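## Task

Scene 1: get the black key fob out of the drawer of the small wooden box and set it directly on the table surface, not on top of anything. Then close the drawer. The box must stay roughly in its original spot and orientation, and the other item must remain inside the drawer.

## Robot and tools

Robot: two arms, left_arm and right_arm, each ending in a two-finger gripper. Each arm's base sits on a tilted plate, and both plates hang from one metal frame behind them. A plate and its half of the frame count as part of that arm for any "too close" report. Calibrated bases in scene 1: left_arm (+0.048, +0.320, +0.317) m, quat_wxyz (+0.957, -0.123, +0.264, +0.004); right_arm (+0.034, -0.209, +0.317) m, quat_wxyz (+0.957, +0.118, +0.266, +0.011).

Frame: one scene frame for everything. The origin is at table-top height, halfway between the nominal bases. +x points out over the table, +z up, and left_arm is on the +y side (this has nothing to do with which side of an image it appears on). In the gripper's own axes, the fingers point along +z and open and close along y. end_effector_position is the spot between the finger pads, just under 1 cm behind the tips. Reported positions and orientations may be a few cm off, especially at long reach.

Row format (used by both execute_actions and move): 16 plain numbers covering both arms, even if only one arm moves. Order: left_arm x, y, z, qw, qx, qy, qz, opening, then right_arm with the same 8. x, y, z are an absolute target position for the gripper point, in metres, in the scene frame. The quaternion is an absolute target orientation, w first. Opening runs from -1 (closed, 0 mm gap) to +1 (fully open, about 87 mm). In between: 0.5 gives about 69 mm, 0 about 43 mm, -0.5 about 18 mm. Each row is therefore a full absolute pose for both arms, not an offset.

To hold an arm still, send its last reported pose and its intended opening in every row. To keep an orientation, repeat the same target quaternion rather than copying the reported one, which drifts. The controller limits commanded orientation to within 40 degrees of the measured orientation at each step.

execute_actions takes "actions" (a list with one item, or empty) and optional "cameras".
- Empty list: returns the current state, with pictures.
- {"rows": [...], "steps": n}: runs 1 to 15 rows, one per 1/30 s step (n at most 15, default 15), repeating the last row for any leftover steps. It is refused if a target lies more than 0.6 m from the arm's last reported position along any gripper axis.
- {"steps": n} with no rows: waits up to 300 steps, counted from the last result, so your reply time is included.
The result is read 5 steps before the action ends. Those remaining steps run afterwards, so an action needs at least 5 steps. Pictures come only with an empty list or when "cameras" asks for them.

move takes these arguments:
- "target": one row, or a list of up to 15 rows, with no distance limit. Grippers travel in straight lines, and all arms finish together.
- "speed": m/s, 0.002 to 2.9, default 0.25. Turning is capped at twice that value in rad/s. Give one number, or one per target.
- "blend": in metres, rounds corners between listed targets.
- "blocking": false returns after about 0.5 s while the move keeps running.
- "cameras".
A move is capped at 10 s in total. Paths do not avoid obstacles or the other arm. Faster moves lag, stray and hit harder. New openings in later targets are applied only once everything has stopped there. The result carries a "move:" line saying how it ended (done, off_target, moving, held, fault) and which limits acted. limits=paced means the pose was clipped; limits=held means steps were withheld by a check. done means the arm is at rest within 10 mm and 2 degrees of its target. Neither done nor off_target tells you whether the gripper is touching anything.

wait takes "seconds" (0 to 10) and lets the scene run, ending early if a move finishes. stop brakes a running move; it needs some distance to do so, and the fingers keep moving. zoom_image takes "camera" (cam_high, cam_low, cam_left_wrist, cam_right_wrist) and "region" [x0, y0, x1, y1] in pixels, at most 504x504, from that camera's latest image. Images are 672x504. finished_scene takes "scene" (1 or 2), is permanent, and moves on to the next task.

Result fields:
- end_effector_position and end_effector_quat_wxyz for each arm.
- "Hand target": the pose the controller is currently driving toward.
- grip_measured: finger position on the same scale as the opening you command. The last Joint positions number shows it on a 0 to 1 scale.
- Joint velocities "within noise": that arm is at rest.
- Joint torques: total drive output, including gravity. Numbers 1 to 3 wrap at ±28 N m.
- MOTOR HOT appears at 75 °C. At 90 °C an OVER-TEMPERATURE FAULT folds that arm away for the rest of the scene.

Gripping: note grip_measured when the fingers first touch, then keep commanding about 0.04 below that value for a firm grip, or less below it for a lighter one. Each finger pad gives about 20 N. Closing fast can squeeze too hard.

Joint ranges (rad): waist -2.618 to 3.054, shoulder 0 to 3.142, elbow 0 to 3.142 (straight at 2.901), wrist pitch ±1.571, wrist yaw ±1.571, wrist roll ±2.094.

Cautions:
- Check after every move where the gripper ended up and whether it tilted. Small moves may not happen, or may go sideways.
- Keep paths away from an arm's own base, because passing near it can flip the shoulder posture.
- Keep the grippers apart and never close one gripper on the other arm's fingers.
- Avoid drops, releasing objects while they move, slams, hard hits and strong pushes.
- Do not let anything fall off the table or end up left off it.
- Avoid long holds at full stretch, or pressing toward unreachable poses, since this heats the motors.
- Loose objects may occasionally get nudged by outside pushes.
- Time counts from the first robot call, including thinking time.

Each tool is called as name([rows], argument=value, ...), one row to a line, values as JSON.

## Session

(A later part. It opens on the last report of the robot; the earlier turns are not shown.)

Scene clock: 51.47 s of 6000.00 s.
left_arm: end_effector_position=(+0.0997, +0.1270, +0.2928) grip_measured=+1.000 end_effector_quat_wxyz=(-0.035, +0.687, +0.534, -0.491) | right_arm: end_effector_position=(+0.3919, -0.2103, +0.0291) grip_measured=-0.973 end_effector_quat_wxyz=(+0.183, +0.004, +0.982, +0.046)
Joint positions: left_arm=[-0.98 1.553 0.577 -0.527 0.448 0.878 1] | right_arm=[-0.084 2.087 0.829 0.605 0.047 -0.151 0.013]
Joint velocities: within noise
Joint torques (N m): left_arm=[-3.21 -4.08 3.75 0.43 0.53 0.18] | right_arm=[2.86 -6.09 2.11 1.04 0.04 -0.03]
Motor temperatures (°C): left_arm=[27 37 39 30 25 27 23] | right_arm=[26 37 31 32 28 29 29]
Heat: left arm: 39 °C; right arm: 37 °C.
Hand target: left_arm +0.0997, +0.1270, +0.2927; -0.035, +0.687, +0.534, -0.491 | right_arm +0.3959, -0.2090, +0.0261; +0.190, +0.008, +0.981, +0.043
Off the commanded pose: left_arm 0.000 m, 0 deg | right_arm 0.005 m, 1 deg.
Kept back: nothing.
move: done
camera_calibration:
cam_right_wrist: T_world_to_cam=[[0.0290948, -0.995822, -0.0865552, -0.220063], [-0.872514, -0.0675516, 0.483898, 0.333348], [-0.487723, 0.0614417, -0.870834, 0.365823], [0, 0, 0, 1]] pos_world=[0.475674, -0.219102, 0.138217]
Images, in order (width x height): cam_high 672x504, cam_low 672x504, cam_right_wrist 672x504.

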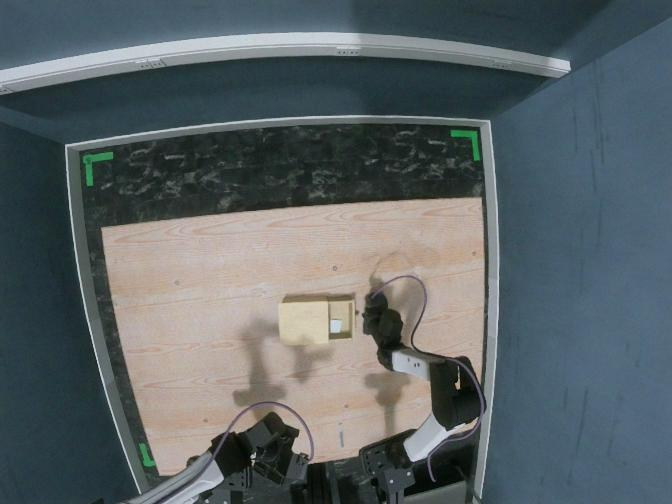

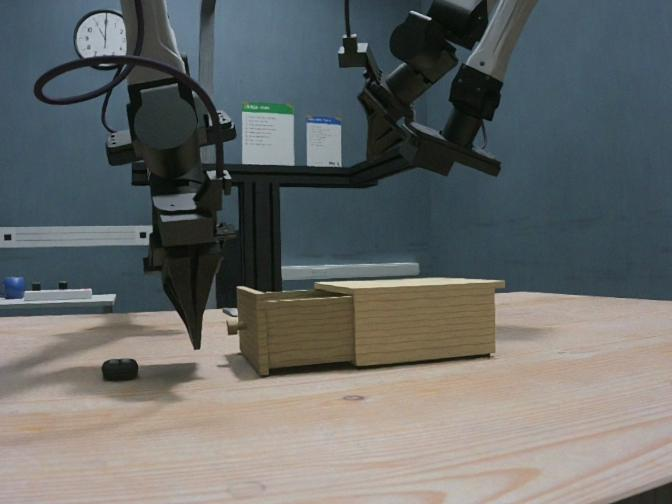

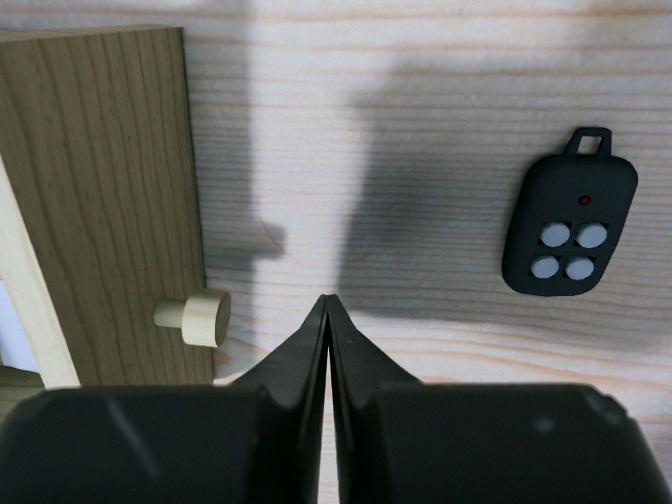

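move(target=[0.0997, 0.1270, 0.2928, -0.035, 0.687, 0.534, -0.491, 1, 0.397, -0.108, 0.027, 0.1906, 0.0083, 0.9807, 0.0428, -1], speed=0.08, cameras=["cam_low", "cam_right_wrist", "cam_high"])

zoom_image(camera="cam_low", region=[200, 200, 420, 400])

zoom_image(camera="cam_high", region=[260, 270, 420, 370])

Scene clock: 53.83 s of 6000.00 s.
left_arm: end_effector_position=(+0.0997, +0.1270, +0.2928) grip_measured=+1.000 end_effector_quat_wxyz=(-0.035, +0.687, +0.534, -0.491) | right_arm: end_effector_position=(+0.3970, -0.1370, +0.0288) grip_measured=-0.974 end_effector_quat_wxyz=(+0.188, +0.015, +0.982, +0.001)
Joint positions: left_arm=[-0.98 1.553 0.577 -0.527 0.448 0.878 1] | right_arm=[0.165 2.181 0.893 0.624 0.336 0.006 0.013]
Joint velocities: within noise
Joint torques (N m): left_arm=[-3.17 -4.08 3.75 0.42 0.53 0.18] | right_arm=[7.28 -5.9 2.66 0.89 -0.55 0.12]
Motor temperatures (°C): left_arm=[27 37 39 30 25 27 23] | right_arm=[26 37 31 32 28 29 29]
Heat: left arm: 39 °C; right arm: 37 °C.
Hand target: left_arm +0.0997, +0.1270, +0.2927; -0.035, +0.687, +0.534, -0.491 | right_arm +0.3960, -0.1088, +0.0284; +0.190, +0.008, +0.981, +0.042
Off the commanded pose: left_arm 0.000 m, 0 deg | right_arm 0.029 m, 5 deg.
Kept back: nothing.
move: off_target (right_arm)
camera_calibration:
cam_right_wrist: T_world_to_cam=[[-0.0090667, -0.999956, -0.00245114, -0.135116], [-0.87753, 0.00678134, 0.479474, 0.355185], [-0.479436, 0.00649819, -0.877553, 0.352906], [0, 0, 0, 1]] pos_world=[0.479656, -0.139812, 0.13906]
Images, in order (width x height): cam_high 672x504, cam_low 672x504, cam_right_wrist 672x504.

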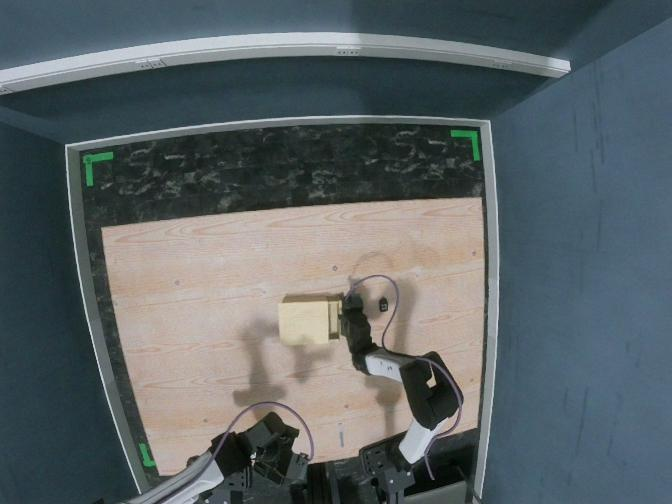

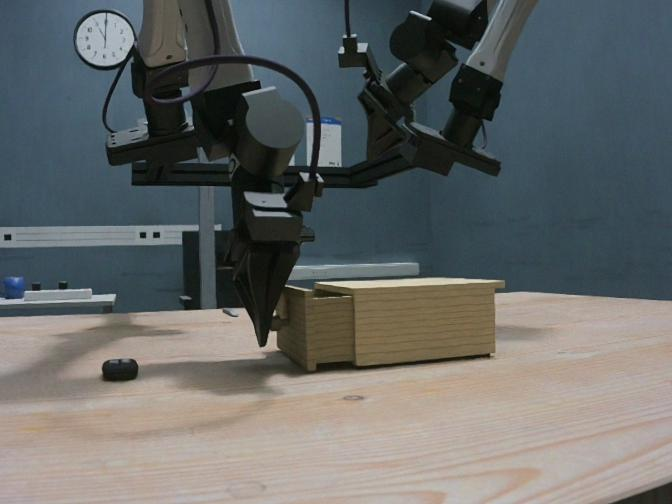

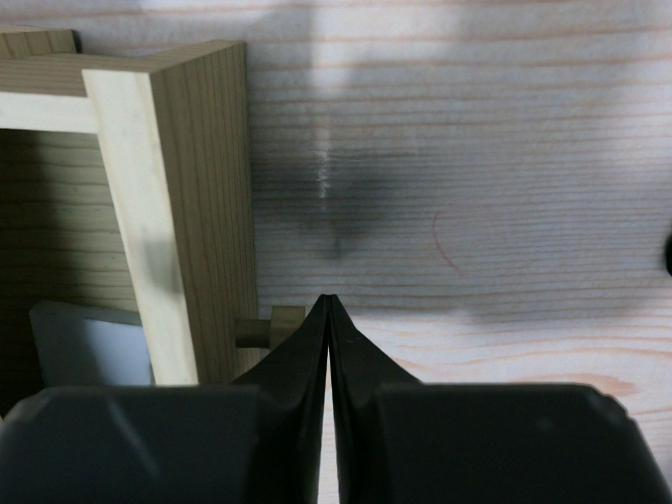

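Scaled by 2.291 from the camera's 672x504 image, which has a finer 960x720 frame.

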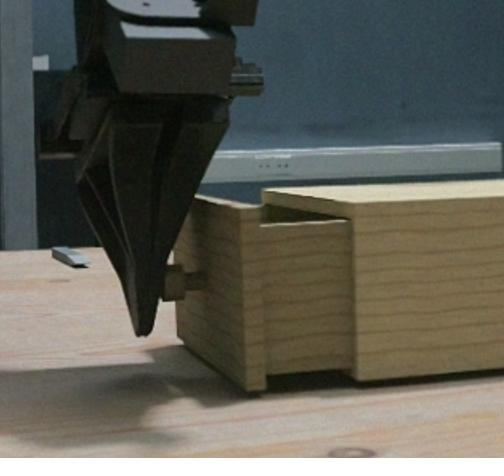

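Scaled by 3.150 from the camera's 672x504 image, which has a finer 960x720 frame.

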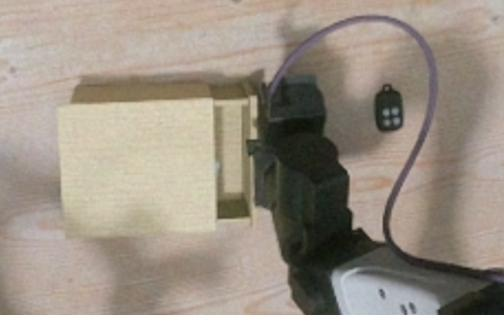

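move(target=[0.0997, 0.1270, 0.2928, -0.035, 0.687, 0.534, -0.491, 1, 0.391, -0.078, 0.029, 0.1906, 0.0083, 0.9807, 0.0428, -1], speed=0.06, cameras=["cam_low", "cam_right_wrist", "cam_high"])

zoom_image(camera="cam_low", region=[220, 200, 420, 400])

zoom_image(camera="cam_high", region=[260, 270, 420, 370])

Scene clock: 55.23 s of 6000.00 s.
left_arm: end_effector_position=(+0.0997, +0.1270, +0.2928) grip_measured=+1.000 end_effector_quat_wxyz=(-0.035, +0.687, +0.534, -0.491) | right_arm: end_effector_position=(+0.3923, -0.1057, +0.0301) grip_measured=-0.974 end_effector_quat_wxyz=(+0.190, +0.015, +0.982, +0.005)
Joint positions: left_arm=[-0.98 1.553 0.577 -0.527 0.448 0.878 1] | right_arm=[0.247 2.216 0.913 0.624 0.394 0.061 0.013]
Joint velocities: within noise
Joint torques (N m): left_arm=[-3.19 -4.08 3.75 0.42 0.54 0.18] | right_arm=[7.82 -5.87 2.91 0.87 -0.53 0.09]
Motor temperatures (°C): left_arm=[27 37 39 30 25 27 23] | right_arm=[26 37 31 32 28 29 29]
Heat: left arm: 39 °C; right arm: 37 °C.
Hand target: left_arm +0.0997, +0.1270, +0.2927; -0.035, +0.687, +0.534, -0.491 | right_arm +0.3902, -0.0789, +0.0303; +0.190, +0.008, +0.981, +0.042
Off the commanded pose: left_arm 0.000 m, 0 deg | right_arm 0.028 m, 4 deg.
Kept back: nothing.
move: off_target (right_arm)
camera_calibration:
cam_right_wrist: T_world_to_cam=[[-0.0082575, -0.999927, -0.00881666, -0.10393], [-0.879261, 0.00306108, 0.47633, 0.350602], [-0.476268, 0.0116854, -0.879222, 0.350965], [0, 0, 0, 1]] pos_world=[0.474566, -0.109096, 0.140658]
Images, in order (width x height): cam_high 672x504, cam_low 672x504, cam_right_wrist 672x504.

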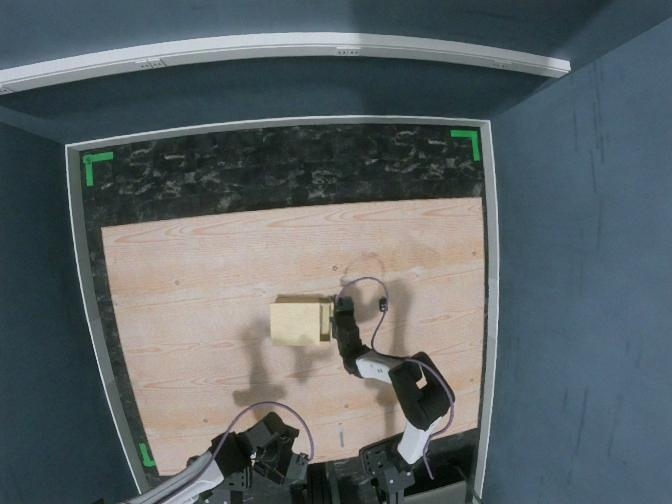

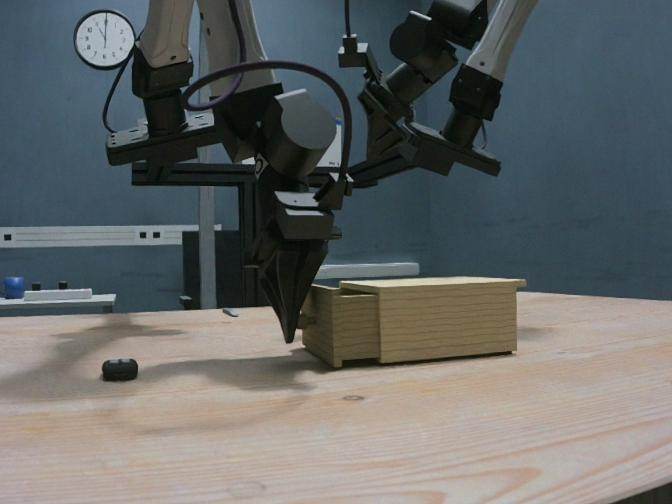

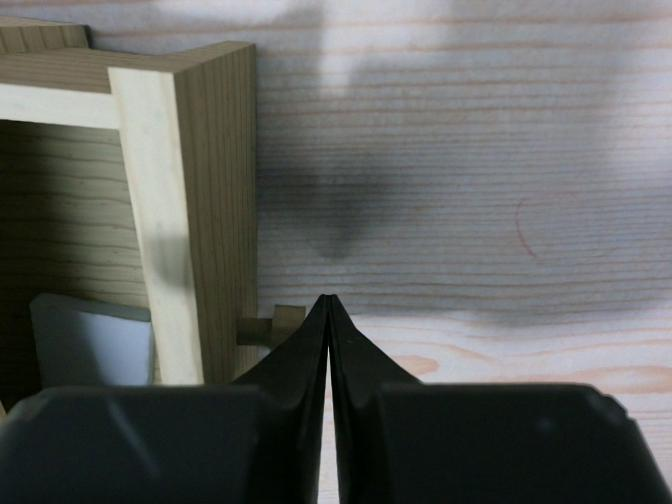

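Scaled by 2.520 from the camera's 672x504 image, which has a finer 960x720 frame.

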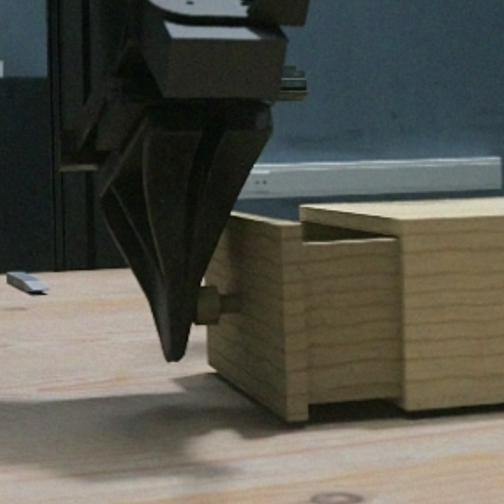

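Scaled by 3.150 from the camera's 672x504 image, which has a finer 960x720 frame.

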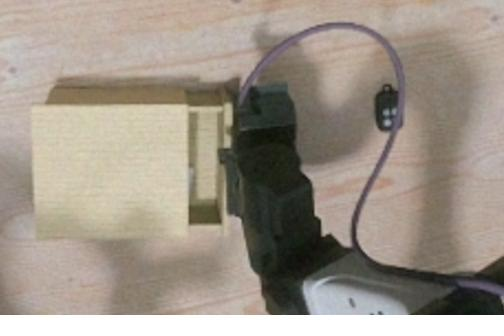

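move([
  [0.30, 0.20, 0.20, 0.1863, -0.0413, 0.9583, -0.2124, -1, 0.391, -0.085, 0.029, 0.1906, 0.0083, 0.9807, 0.0428, -1],
  [0.385, 0.19, 0.125, 0.1863, -0.0413, 0.9583, -0.2124, -1, 0.391, -0.085, 0.029, 0.1906, 0.0083, 0.9807, 0.0428, -1],
], speed=[0.5, 0.3], blend=[0.03, 0])

zoom_image(camera="cam_high", region=[240, 270, 400, 370])

Scene clock: 61.43 s of 6000.00 s.
left_arm: end_effector_position=(+0.3814, +0.1900, +0.1274) grip_measured=-0.993 end_effector_quat_wxyz=(+0.182, -0.044, +0.960, -0.209) | right_arm: end_effector_position=(+0.3922, -0.1056, +0.0301) grip_measured=-0.974 end_effector_quat_wxyz=(+0.190, +0.016, +0.982, +0.005)
Joint positions: left_arm=[-0.245 1.817 0.631 0.53 0.012 -0.163 0.003] | right_arm=[0.247 2.216 0.913 0.623 0.394 0.063 0.013]
Joint velocities: within noise
Joint torques (N m): left_arm=[-2.25 -6.43 2.8 1.56 0.32 0.28] | right_arm=[6.09 -6.5 2 0.9 -0.65 -0.08]
Motor temperatures (°C): left_arm=[27 37 39 30 25 27 23] | right_arm=[26 37 31 32 28 29 29]
Heat: left arm: 39 °C; right arm: 37 °C.
Hand target: left_arm +0.3849, +0.1900, +0.1251; +0.186, -0.041, +0.958, -0.212 | right_arm +0.3905, -0.0855, +0.0299; +0.190, +0.008, +0.981, +0.042
Off the commanded pose: left_arm 0.004 m, 1 deg | right_arm 0.021 m, 4 deg.
Kept back: nothing.
move: off_target (right_arm)
camera_calibration:
cam_left_wrist: T_world_to_cam=[[0.00982779, -0.91401, 0.405572, 0.116346], [-0.889916, 0.176971, 0.420393, 0.27685], [-0.456018, -0.365057, -0.811653, 0.487615], [0, 0, 0, 1]] pos_world=[0.467591, 0.235354, 0.232202]
cam_right_wrist: T_world_to_cam=[[-0.0107415, -0.999898, -0.00941032, -0.102854], [-0.879068, 0.00495737, 0.476671, 0.350671], [-0.476576, 0.0133925, -0.879031, 0.351276], [0, 0, 0, 1]] pos_world=[0.474568, -0.109286, 0.14066]

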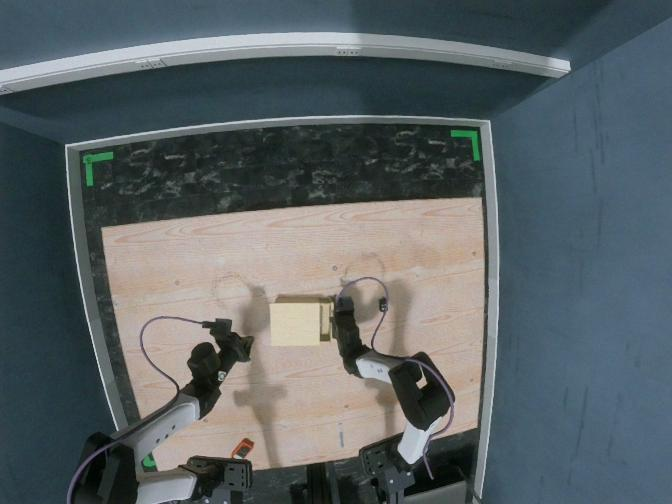

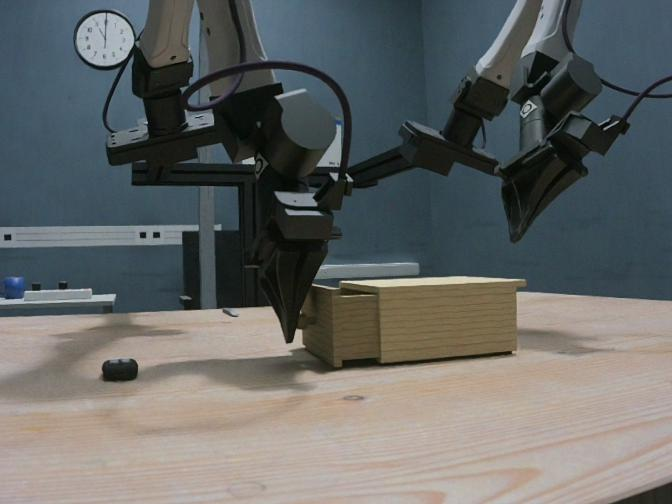

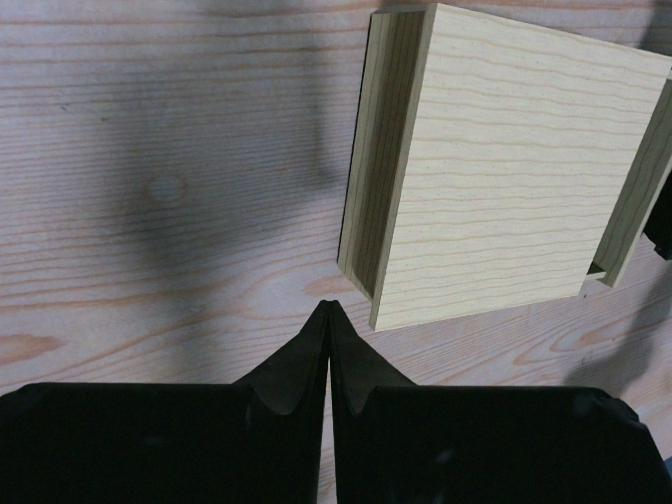

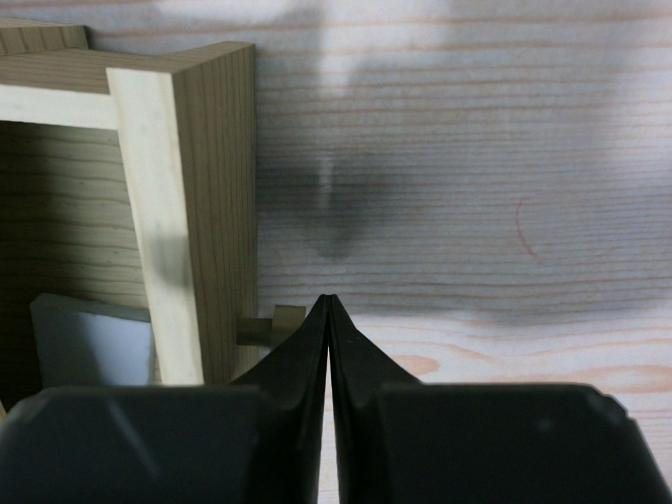

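Scaled by 3.150 from the camera's 672x504 image, which has a finer 960x720 frame.

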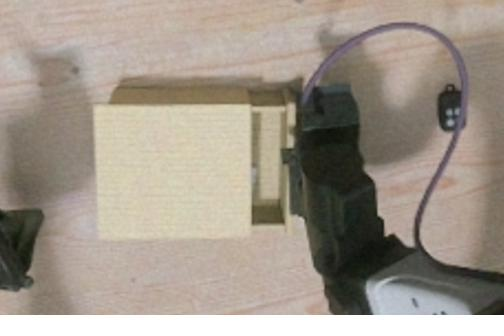

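move([
  [0.405, 0.158, 0.039, 0.1863, -0.0413, 0.9583, -0.2124, -1, 0.391, -0.085, 0.029, 0.1906, 0.0083, 0.9807, 0.0428, -1],
  [0.408, 0.133, 0.038, 0.1863, -0.0413, 0.9583, -0.2124, -1, 0.391, -0.085, 0.029, 0.1906, 0.0083, 0.9807, 0.0428, -1],
], speed=[0.2, 0.06], blend=[0.0, 0])

zoom_image(camera="cam_high", region=[240, 270, 400, 370])

zoom_image(camera="cam_low", region=[250, 180, 600, 400])

Scene clock: 65.57 s of 6000.00 s.
left_arm: end_effector_position=(+0.4080, +0.1331, +0.0427) grip_measured=-0.993 end_effector_quat_wxyz=(+0.185, -0.037, +0.957, -0.221) | right_arm: end_effector_position=(+0.3922, -0.1056, +0.0301) grip_measured=-0.974 end_effector_quat_wxyz=(+0.190, +0.016, +0.982, +0.005)
Joint positions: left_arm=[-0.287 2.267 0.942 0.679 0.004 -0.179 0.003] | right_arm=[0.247 2.216 0.913 0.623 0.394 0.063 0.013]
Joint velocities: within noise
Joint torques (N m): left_arm=[-4.59 -7.56 2.17 1.53 0.03 0.14] | right_arm=[6.12 -6.52 1.76 0.91 -0.58 -0.08]
Motor temperatures (°C): left_arm=[27 38 38 30 25 27 23] | right_arm=[27 37 31 32 28 29 29]
Heat: left arm: 38 °C; right arm: 37 °C.
Hand target: left_arm +0.4078, +0.1331, +0.0381; +0.186, -0.041, +0.958, -0.212 | right_arm +0.3905, -0.0855, +0.0299; +0.190, +0.008, +0.981, +0.042
Off the commanded pose: left_arm 0.005 m, 1 deg | right_arm 0.021 m, 4 deg.
Kept back: nothing.
move: off_target (right_arm)
camera_calibration:
cam_left_wrist: T_world_to_cam=[[-0.00900782, -0.905164, 0.424966, 0.104023], [-0.891883, 0.199448, 0.405913, 0.344641], [-0.452177, -0.375364, -0.809097, 0.409884], [0, 0, 0, 1]] pos_world=[0.493656, 0.179275, 0.147535]
cam_right_wrist: T_world_to_cam=[[-0.0107415, -0.999898, -0.00941032, -0.102854], [-0.879068, 0.00495737, 0.476671, 0.350671], [-0.476576, 0.0133925, -0.879031, 0.351276], [0, 0, 0, 1]] pos_world=[0.474568, -0.109286, 0.14066]

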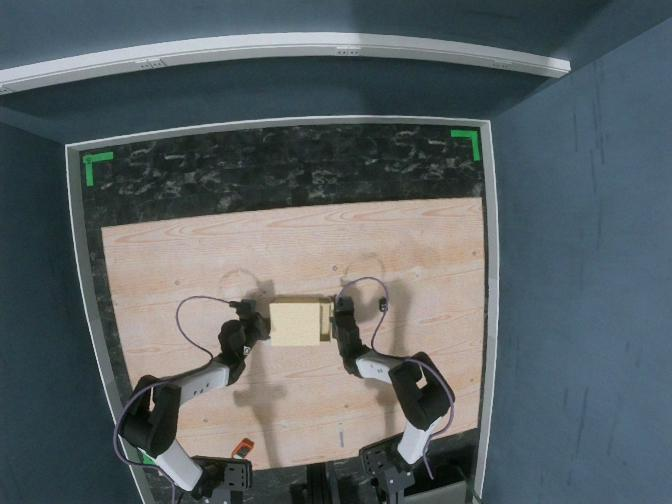

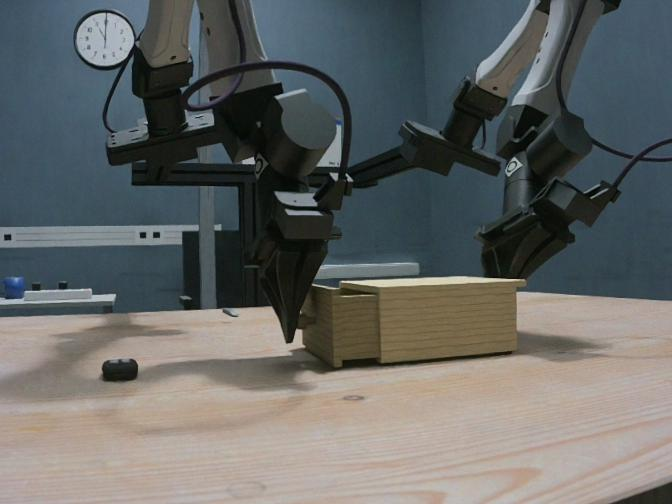

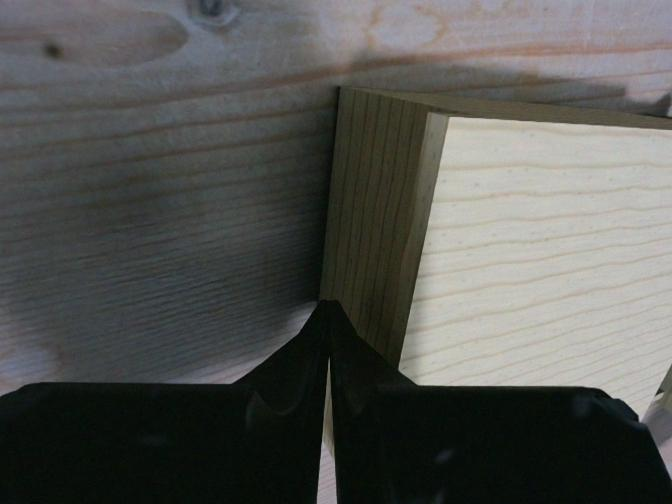

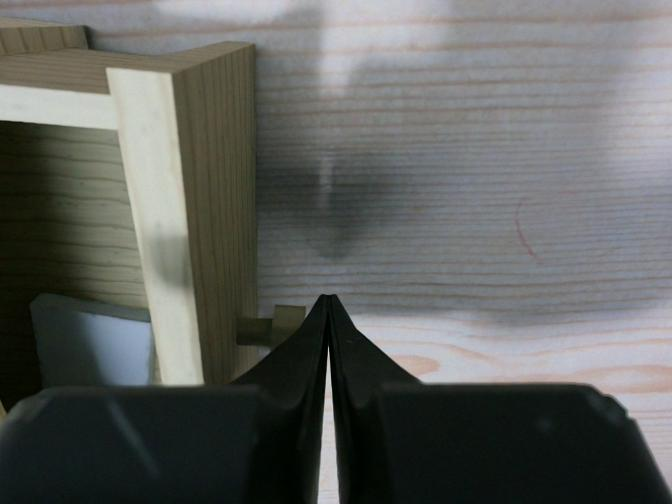

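Scaled by 3.150 from the camera's 672x504 image, which has a finer 960x720 frame.

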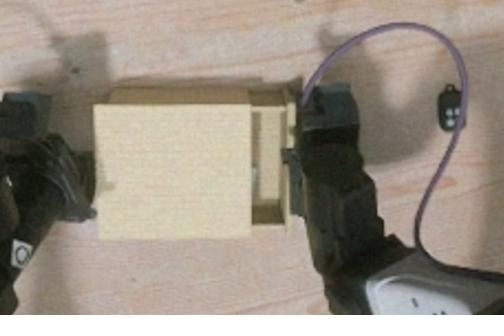

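Scaled by 1.440 from the camera's 672x504 image, which has a finer 960x720 frame.

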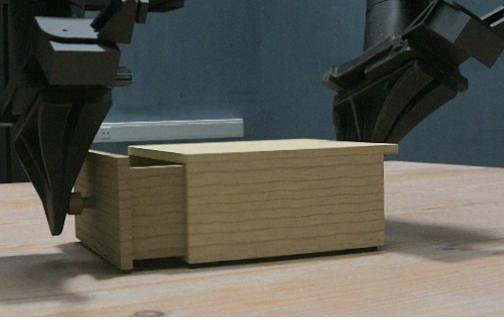

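move([
  [0.407, 0.117, 0.038, 0.1863, -0.0413, 0.9583, -0.2124, -1, 0.391, -0.085, 0.029, 0.1906, 0.0083, 0.9807, 0.0428, -1],
  [0.407, 0.117, 0.038, 0.1863, -0.0413, 0.9583, -0.2124, -1, 0.394, -0.048, 0.029, 0.1906, 0.0083, 0.9807, 0.0428, -1],
], speed=[0.06, 0.06], blend=[0.0, 0])

zoom_image(camera="cam_high", region=[240, 270, 400, 370])

zoom_image(camera="cam_low", region=[250, 180, 600, 400])

Scene clock: 67.17 s of 6000.00 s.
left_arm: end_effector_position=(+0.4109, +0.1343, +0.0376) grip_measured=-0.993 end_effector_quat_wxyz=(+0.190, -0.044, +0.962, -0.193) | right_arm: end_effector_position=(+0.3950, -0.0836, +0.0299) grip_measured=-0.974 end_effector_quat_wxyz=(+0.189, +0.016, +0.982, -0.009)
Joint positions: left_arm=[-0.306 2.284 0.96 0.679 -0.069 -0.19 0.003] | right_arm=[0.312 2.254 0.975 0.575 0.47 0.104 0.013]
Joint velocities: within noise
Joint torques (N m): left_arm=[-6.68 -7.2 2.56 1.51 0.35 -0.03] | right_arm=[8.88 -5.91 3.48 0.88 -0.7 0.13]
Motor temperatures (°C): left_arm=[27 38 38 31 25 27 23] | right_arm=[27 37 31 32 28 29 29]
Heat: left arm: 38 °C; right arm: 37 °C.
Hand target: left_arm +0.4066, +0.1175, +0.0385; +0.186, -0.041, +0.958, -0.212 | right_arm +0.3926, -0.0493, +0.0312; +0.190, +0.008, +0.981, +0.042
Off the commanded pose: left_arm 0.018 m, 2 deg | right_arm 0.036 m, 6 deg.
Kept back: nothing.
move: off_target (left_arm, right_arm)
camera_calibration:
cam_left_wrist: T_world_to_cam=[[0.0129501, -0.926194, 0.376825, 0.102907], [-0.897308, 0.155524, 0.413099, 0.35691], [-0.441215, -0.343478, -0.829067, 0.399478], [0, 0, 0, 1]] pos_world=[0.495182, 0.177015, 0.144976]
cam_right_wrist: T_world_to_cam=[[-0.0139429, -0.999756, 0.0171177, -0.0803769], [-0.877783, 0.0204367, 0.478622, 0.353764], [-0.478855, -0.00835228, -0.877854, 0.351166], [0, 0, 0, 1]] pos_world=[0.477565, -0.084654, 0.140329]

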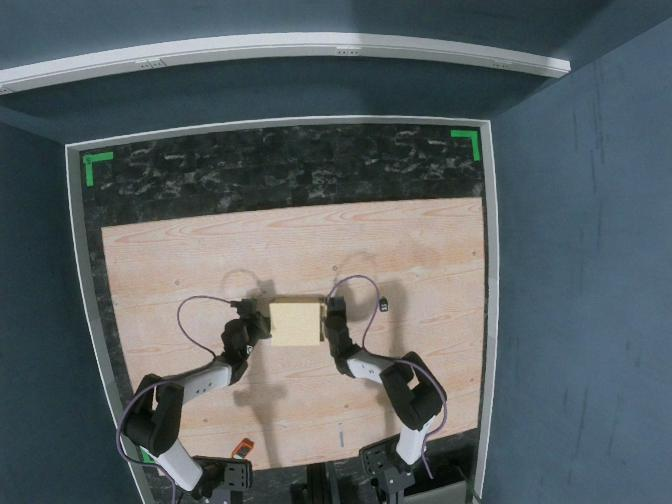

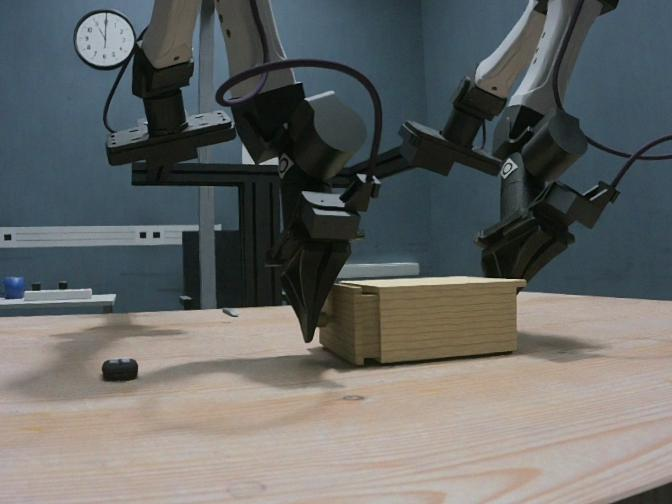

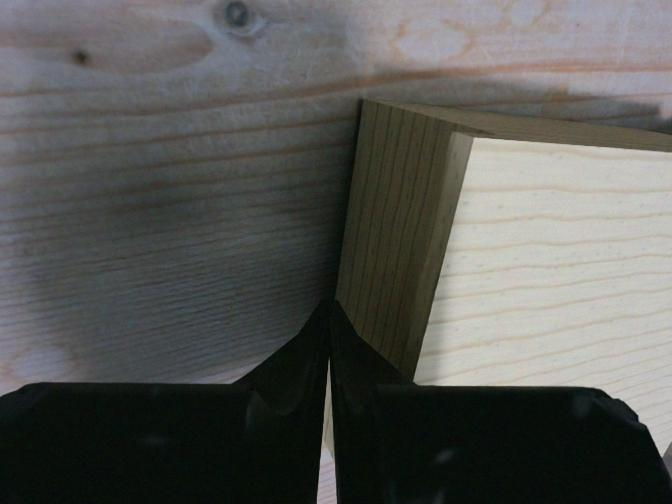

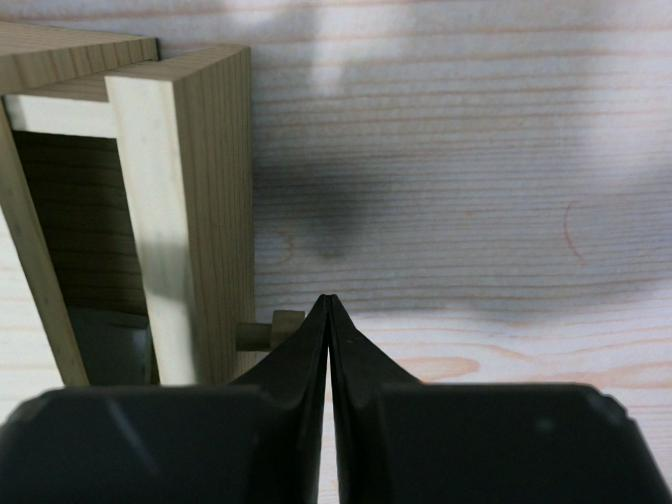

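Scaled by 3.150 from the camera's 672x504 image, which has a finer 960x720 frame.

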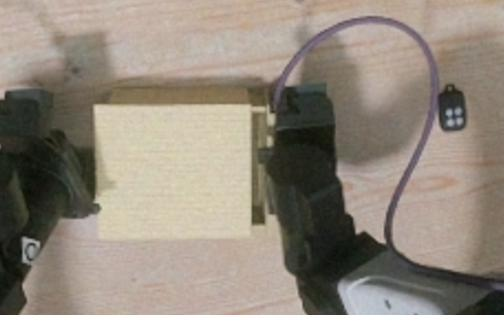

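Scaled by 1.440 from the camera's 672x504 image, which has a finer 960x720 frame.

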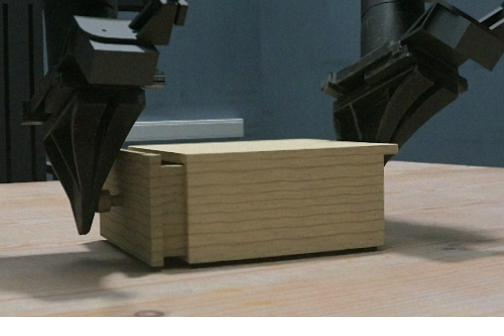

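move(target=[0.407, 0.115, 0.038, 0.1863, -0.0413, 0.9583, -0.2124, -1, 0.396, -0.032, 0.029, 0.1906, 0.0083, 0.9807, 0.0428, -1], speed=0.05)

zoom_image(camera="cam_high", region=[240, 270, 400, 370])

zoom_image(camera="cam_low", region=[280, 240, 540, 400])

Scene clock: 68.20 s of 6000.00 s.
left_arm: end_effector_position=(+0.4109, +0.1345, +0.0376) grip_measured=-0.993 end_effector_quat_wxyz=(+0.191, -0.044, +0.962, -0.190) | right_arm: end_effector_position=(+0.3945, -0.0839, +0.0300) grip_measured=-0.974 end_effector_quat_wxyz=(+0.184, +0.018, +0.982, -0.036)
Joint positions: left_arm=[-0.308 2.284 0.96 0.679 -0.078 -0.191 0.003] | right_arm=[0.334 2.266 1.004 0.533 0.539 0.123 0.013]
Joint velocities: within noise
Joint torques (N m): left_arm=[-6.9 -7.04 2.82 1.5 0.39 -0.05] | right_arm=[10.5 -5.93 3.95 0.96 -1.03 0.29]
Motor temperatures (°C): left_arm=[27 38 38 31 25 27 23] | right_arm=[27 37 31 32 28 29 29]
Heat: left arm: 38 °C; right arm: 37 °C.
Hand target: left_arm +0.4065, +0.1157, +0.0386; +0.186, -0.041, +0.958, -0.212 | right_arm +0.3932, -0.0347, +0.0335; +0.188, +0.007, +0.981, +0.041
Off the commanded pose: left_arm 0.020 m, 3 deg | right_arm 0.052 m, 9 deg.
Kept back: nothing.
move: off_target (left_arm, right_arm)
camera_calibration:
cam_left_wrist: T_world_to_cam=[[0.0150443, -0.928486, 0.371062, 0.102719], [-0.897858, 0.15077, 0.413665, 0.35778], [-0.440028, -0.339384, -0.831381, 0.398596], [0, 0, 0, 1]] pos_world=[0.495084, 0.176708, 0.145269]
cam_right_wrist: T_world_to_cam=[[-0.0281996, -0.997198, 0.0692916, -0.0764042], [-0.871965, 0.0584332, 0.486068, 0.354055], [-0.488755, -0.0467129, -0.87117, 0.351474], [0, 0, 0, 1]] pos_world=[0.478353, -0.0804602, 0.139393]

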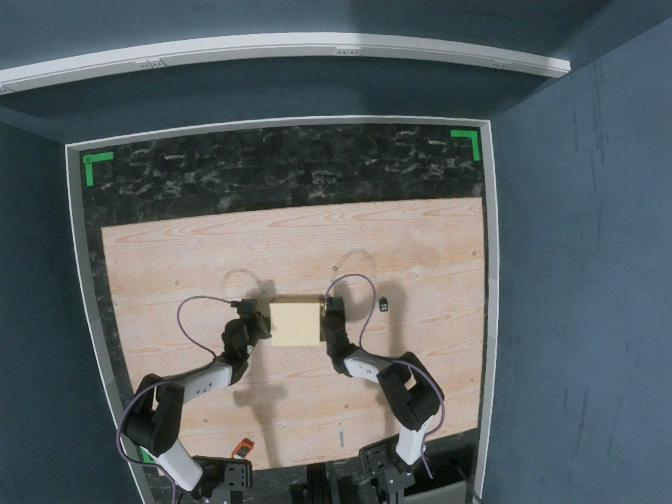

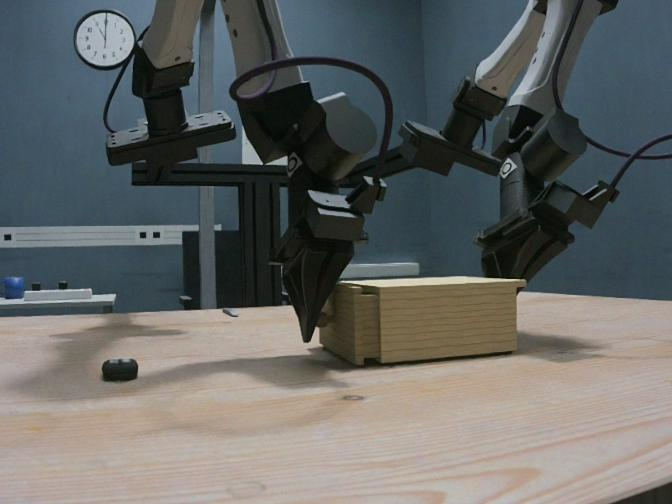

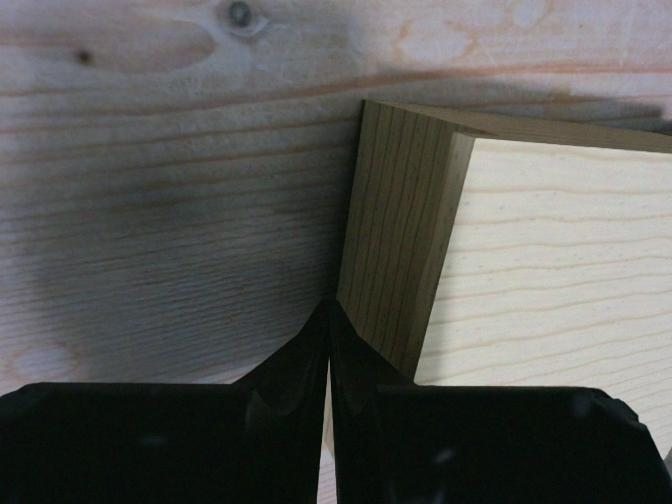

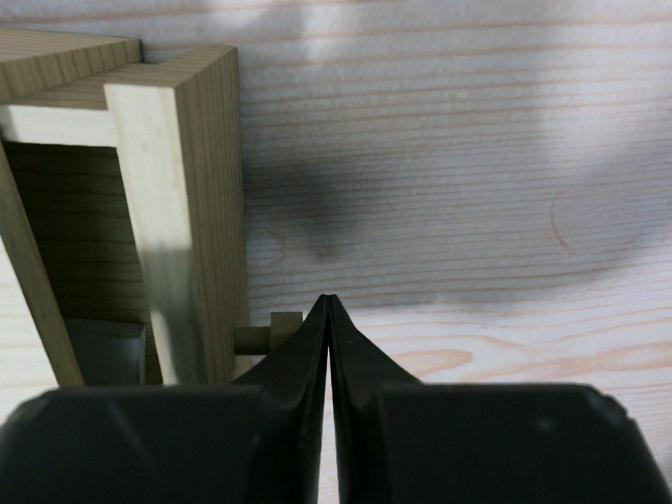

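Scaled by 3.150 from the camera's 672x504 image, which has a finer 960x720 frame.

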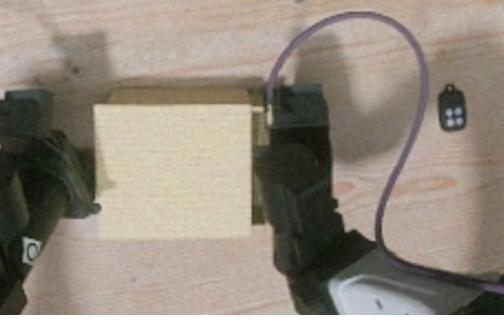

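Scaled by 1.938 from the camera's 672x504 image, which has a finer 960x720 frame.

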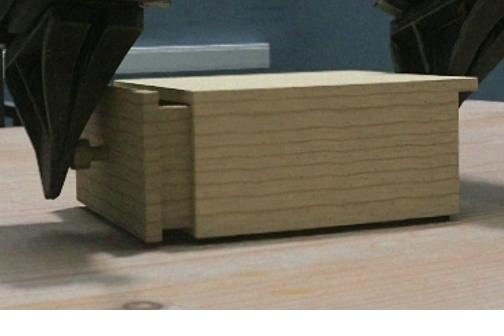

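zoom_image(camera="cam_right_wrist", region=[0, 0, 340, 400])

zoom_image(camera="cam_low", region=[300, 270, 400, 375])

zoom_image(camera="cam_high", region=[300, 285, 350, 355])

Scaled by 1.260 from the camera's 672x504 image, which has a finer 960x720 frame.

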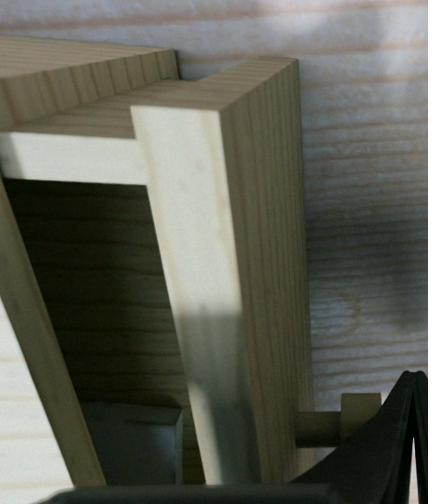

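Scaled by 4.800 from the camera's 672x504 image, which has a finer 960x720 frame.

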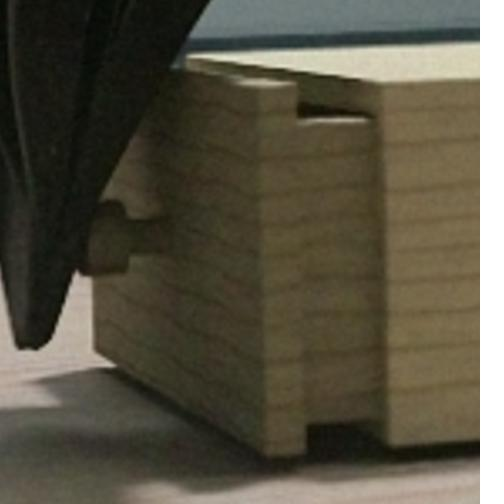

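Scaled by 7.200 from the camera's 672x504 image, which has a finer 960x720 frame.

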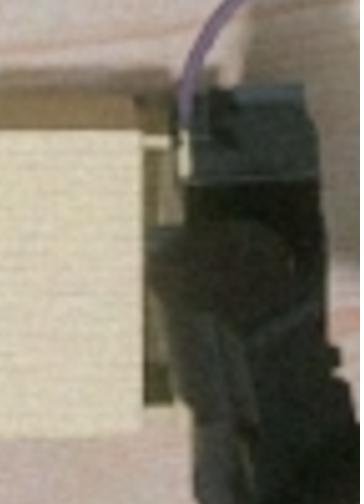

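execute_actions(actions=[], cameras=["all"])

zoom_image(camera="cam_low", region=[300, 270, 400, 375])

Scene clock: 76.67 s of 6000.00 s.
left_arm: end_effector_position=(+0.4109, +0.1345, +0.0376) grip_measured=-0.993 end_effector_quat_wxyz=(+0.191, -0.045, +0.962, -0.190) | right_arm: end_effector_position=(+0.3946, -0.0839, +0.0300) grip_measured=-0.974 end_effector_quat_wxyz=(+0.183, +0.019, +0.982, -0.036)
Joint positions: left_arm=[-0.308 2.284 0.96 0.679 -0.078 -0.192 0.003] | right_arm=[0.334 2.266 1.005 0.531 0.54 0.125 0.013]
Joint velocities: within noise
Joint torques (N m): left_arm=[-6.89 -7.06 2.78 1.5 0.39 -0.05] | right_arm=[10.55 -5.79 4.05 0.98 -1.05 0.24]
Motor temperatures (°C): left_arm=[28 39 38 31 25 27 23] | right_arm=[28 37 31 32 29 29 29]
Heat: left arm: 39 °C; right arm: 37 °C.
Hand target: left_arm +0.4065, +0.1157, +0.0386; +0.186, -0.041, +0.958, -0.212 | right_arm +0.3933, -0.0347, +0.0336; +0.189, +0.008, +0.981, +0.041
Off the commanded pose: left_arm 0.020 m, 3 deg | right_arm 0.052 m, 9 deg.
Steps of this call (1-254: nothing new was sent). Readings (end_effector_position of left_arm | right_arm):
1: (+0.4109, +0.1345, +0.0376) | (+0.3946, -0.0837, +0.0300)
2: (+0.4109, +0.1345, +0.0376) | (+0.3946, -0.0837, +0.0300)
4: (+0.4109, +0.1345, +0.0376) | (+0.3945, -0.0838, +0.0300)
8: (+0.4109, +0.1345, +0.0376) | (+0.3946, -0.0838, +0.0300)
254: the state above
camera_calibration:
cam_left_wrist: T_world_to_cam=[[0.0155346, -0.928532, 0.370927, 0.102597], [-0.897894, 0.15027, 0.41377, 0.357856], [-0.439938, -0.339481, -0.831389, 0.398605], [0, 0, 0, 1]] pos_world=[0.495085, 0.176808, 0.145269]
cam_right_wrist: T_world_to_cam=[[-0.0298457, -0.9971, 0.0699999, -0.0757081], [-0.871731, 0.0602308, 0.486268, 0.354099], [-0.489074, -0.0465081, -0.871001, 0.351757], [0, 0, 0, 1]] pos_world=[0.478455, -0.0804567, 0.139493]

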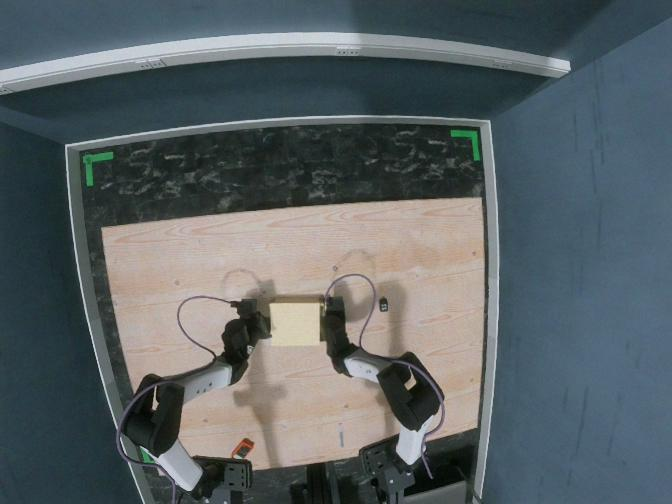

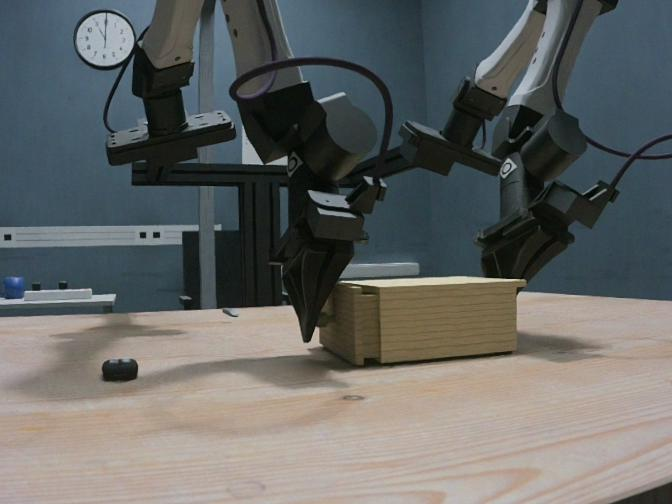

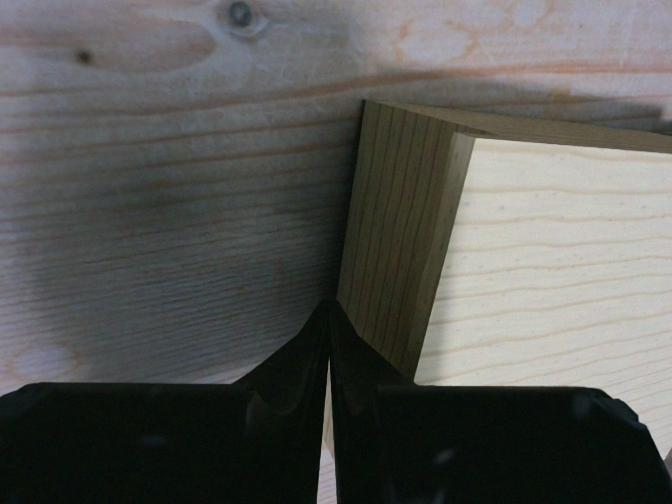

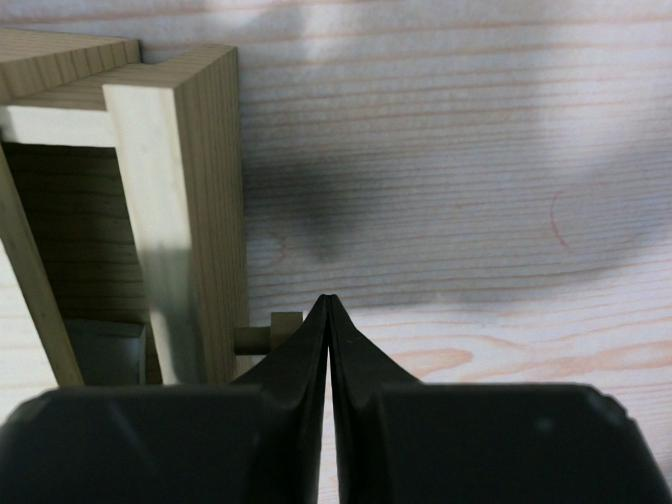

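Scaled by 4.800 from the camera's 672x504 image, which has a finer 960x720 frame.

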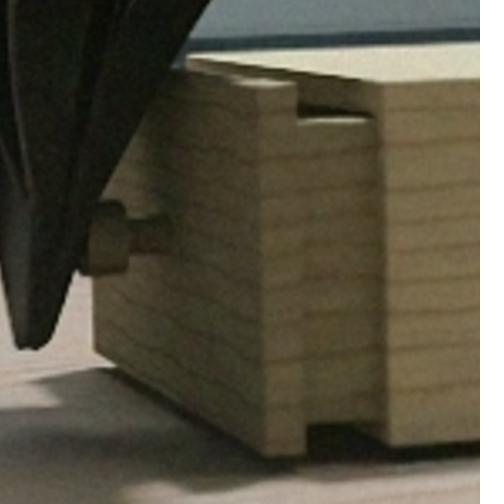

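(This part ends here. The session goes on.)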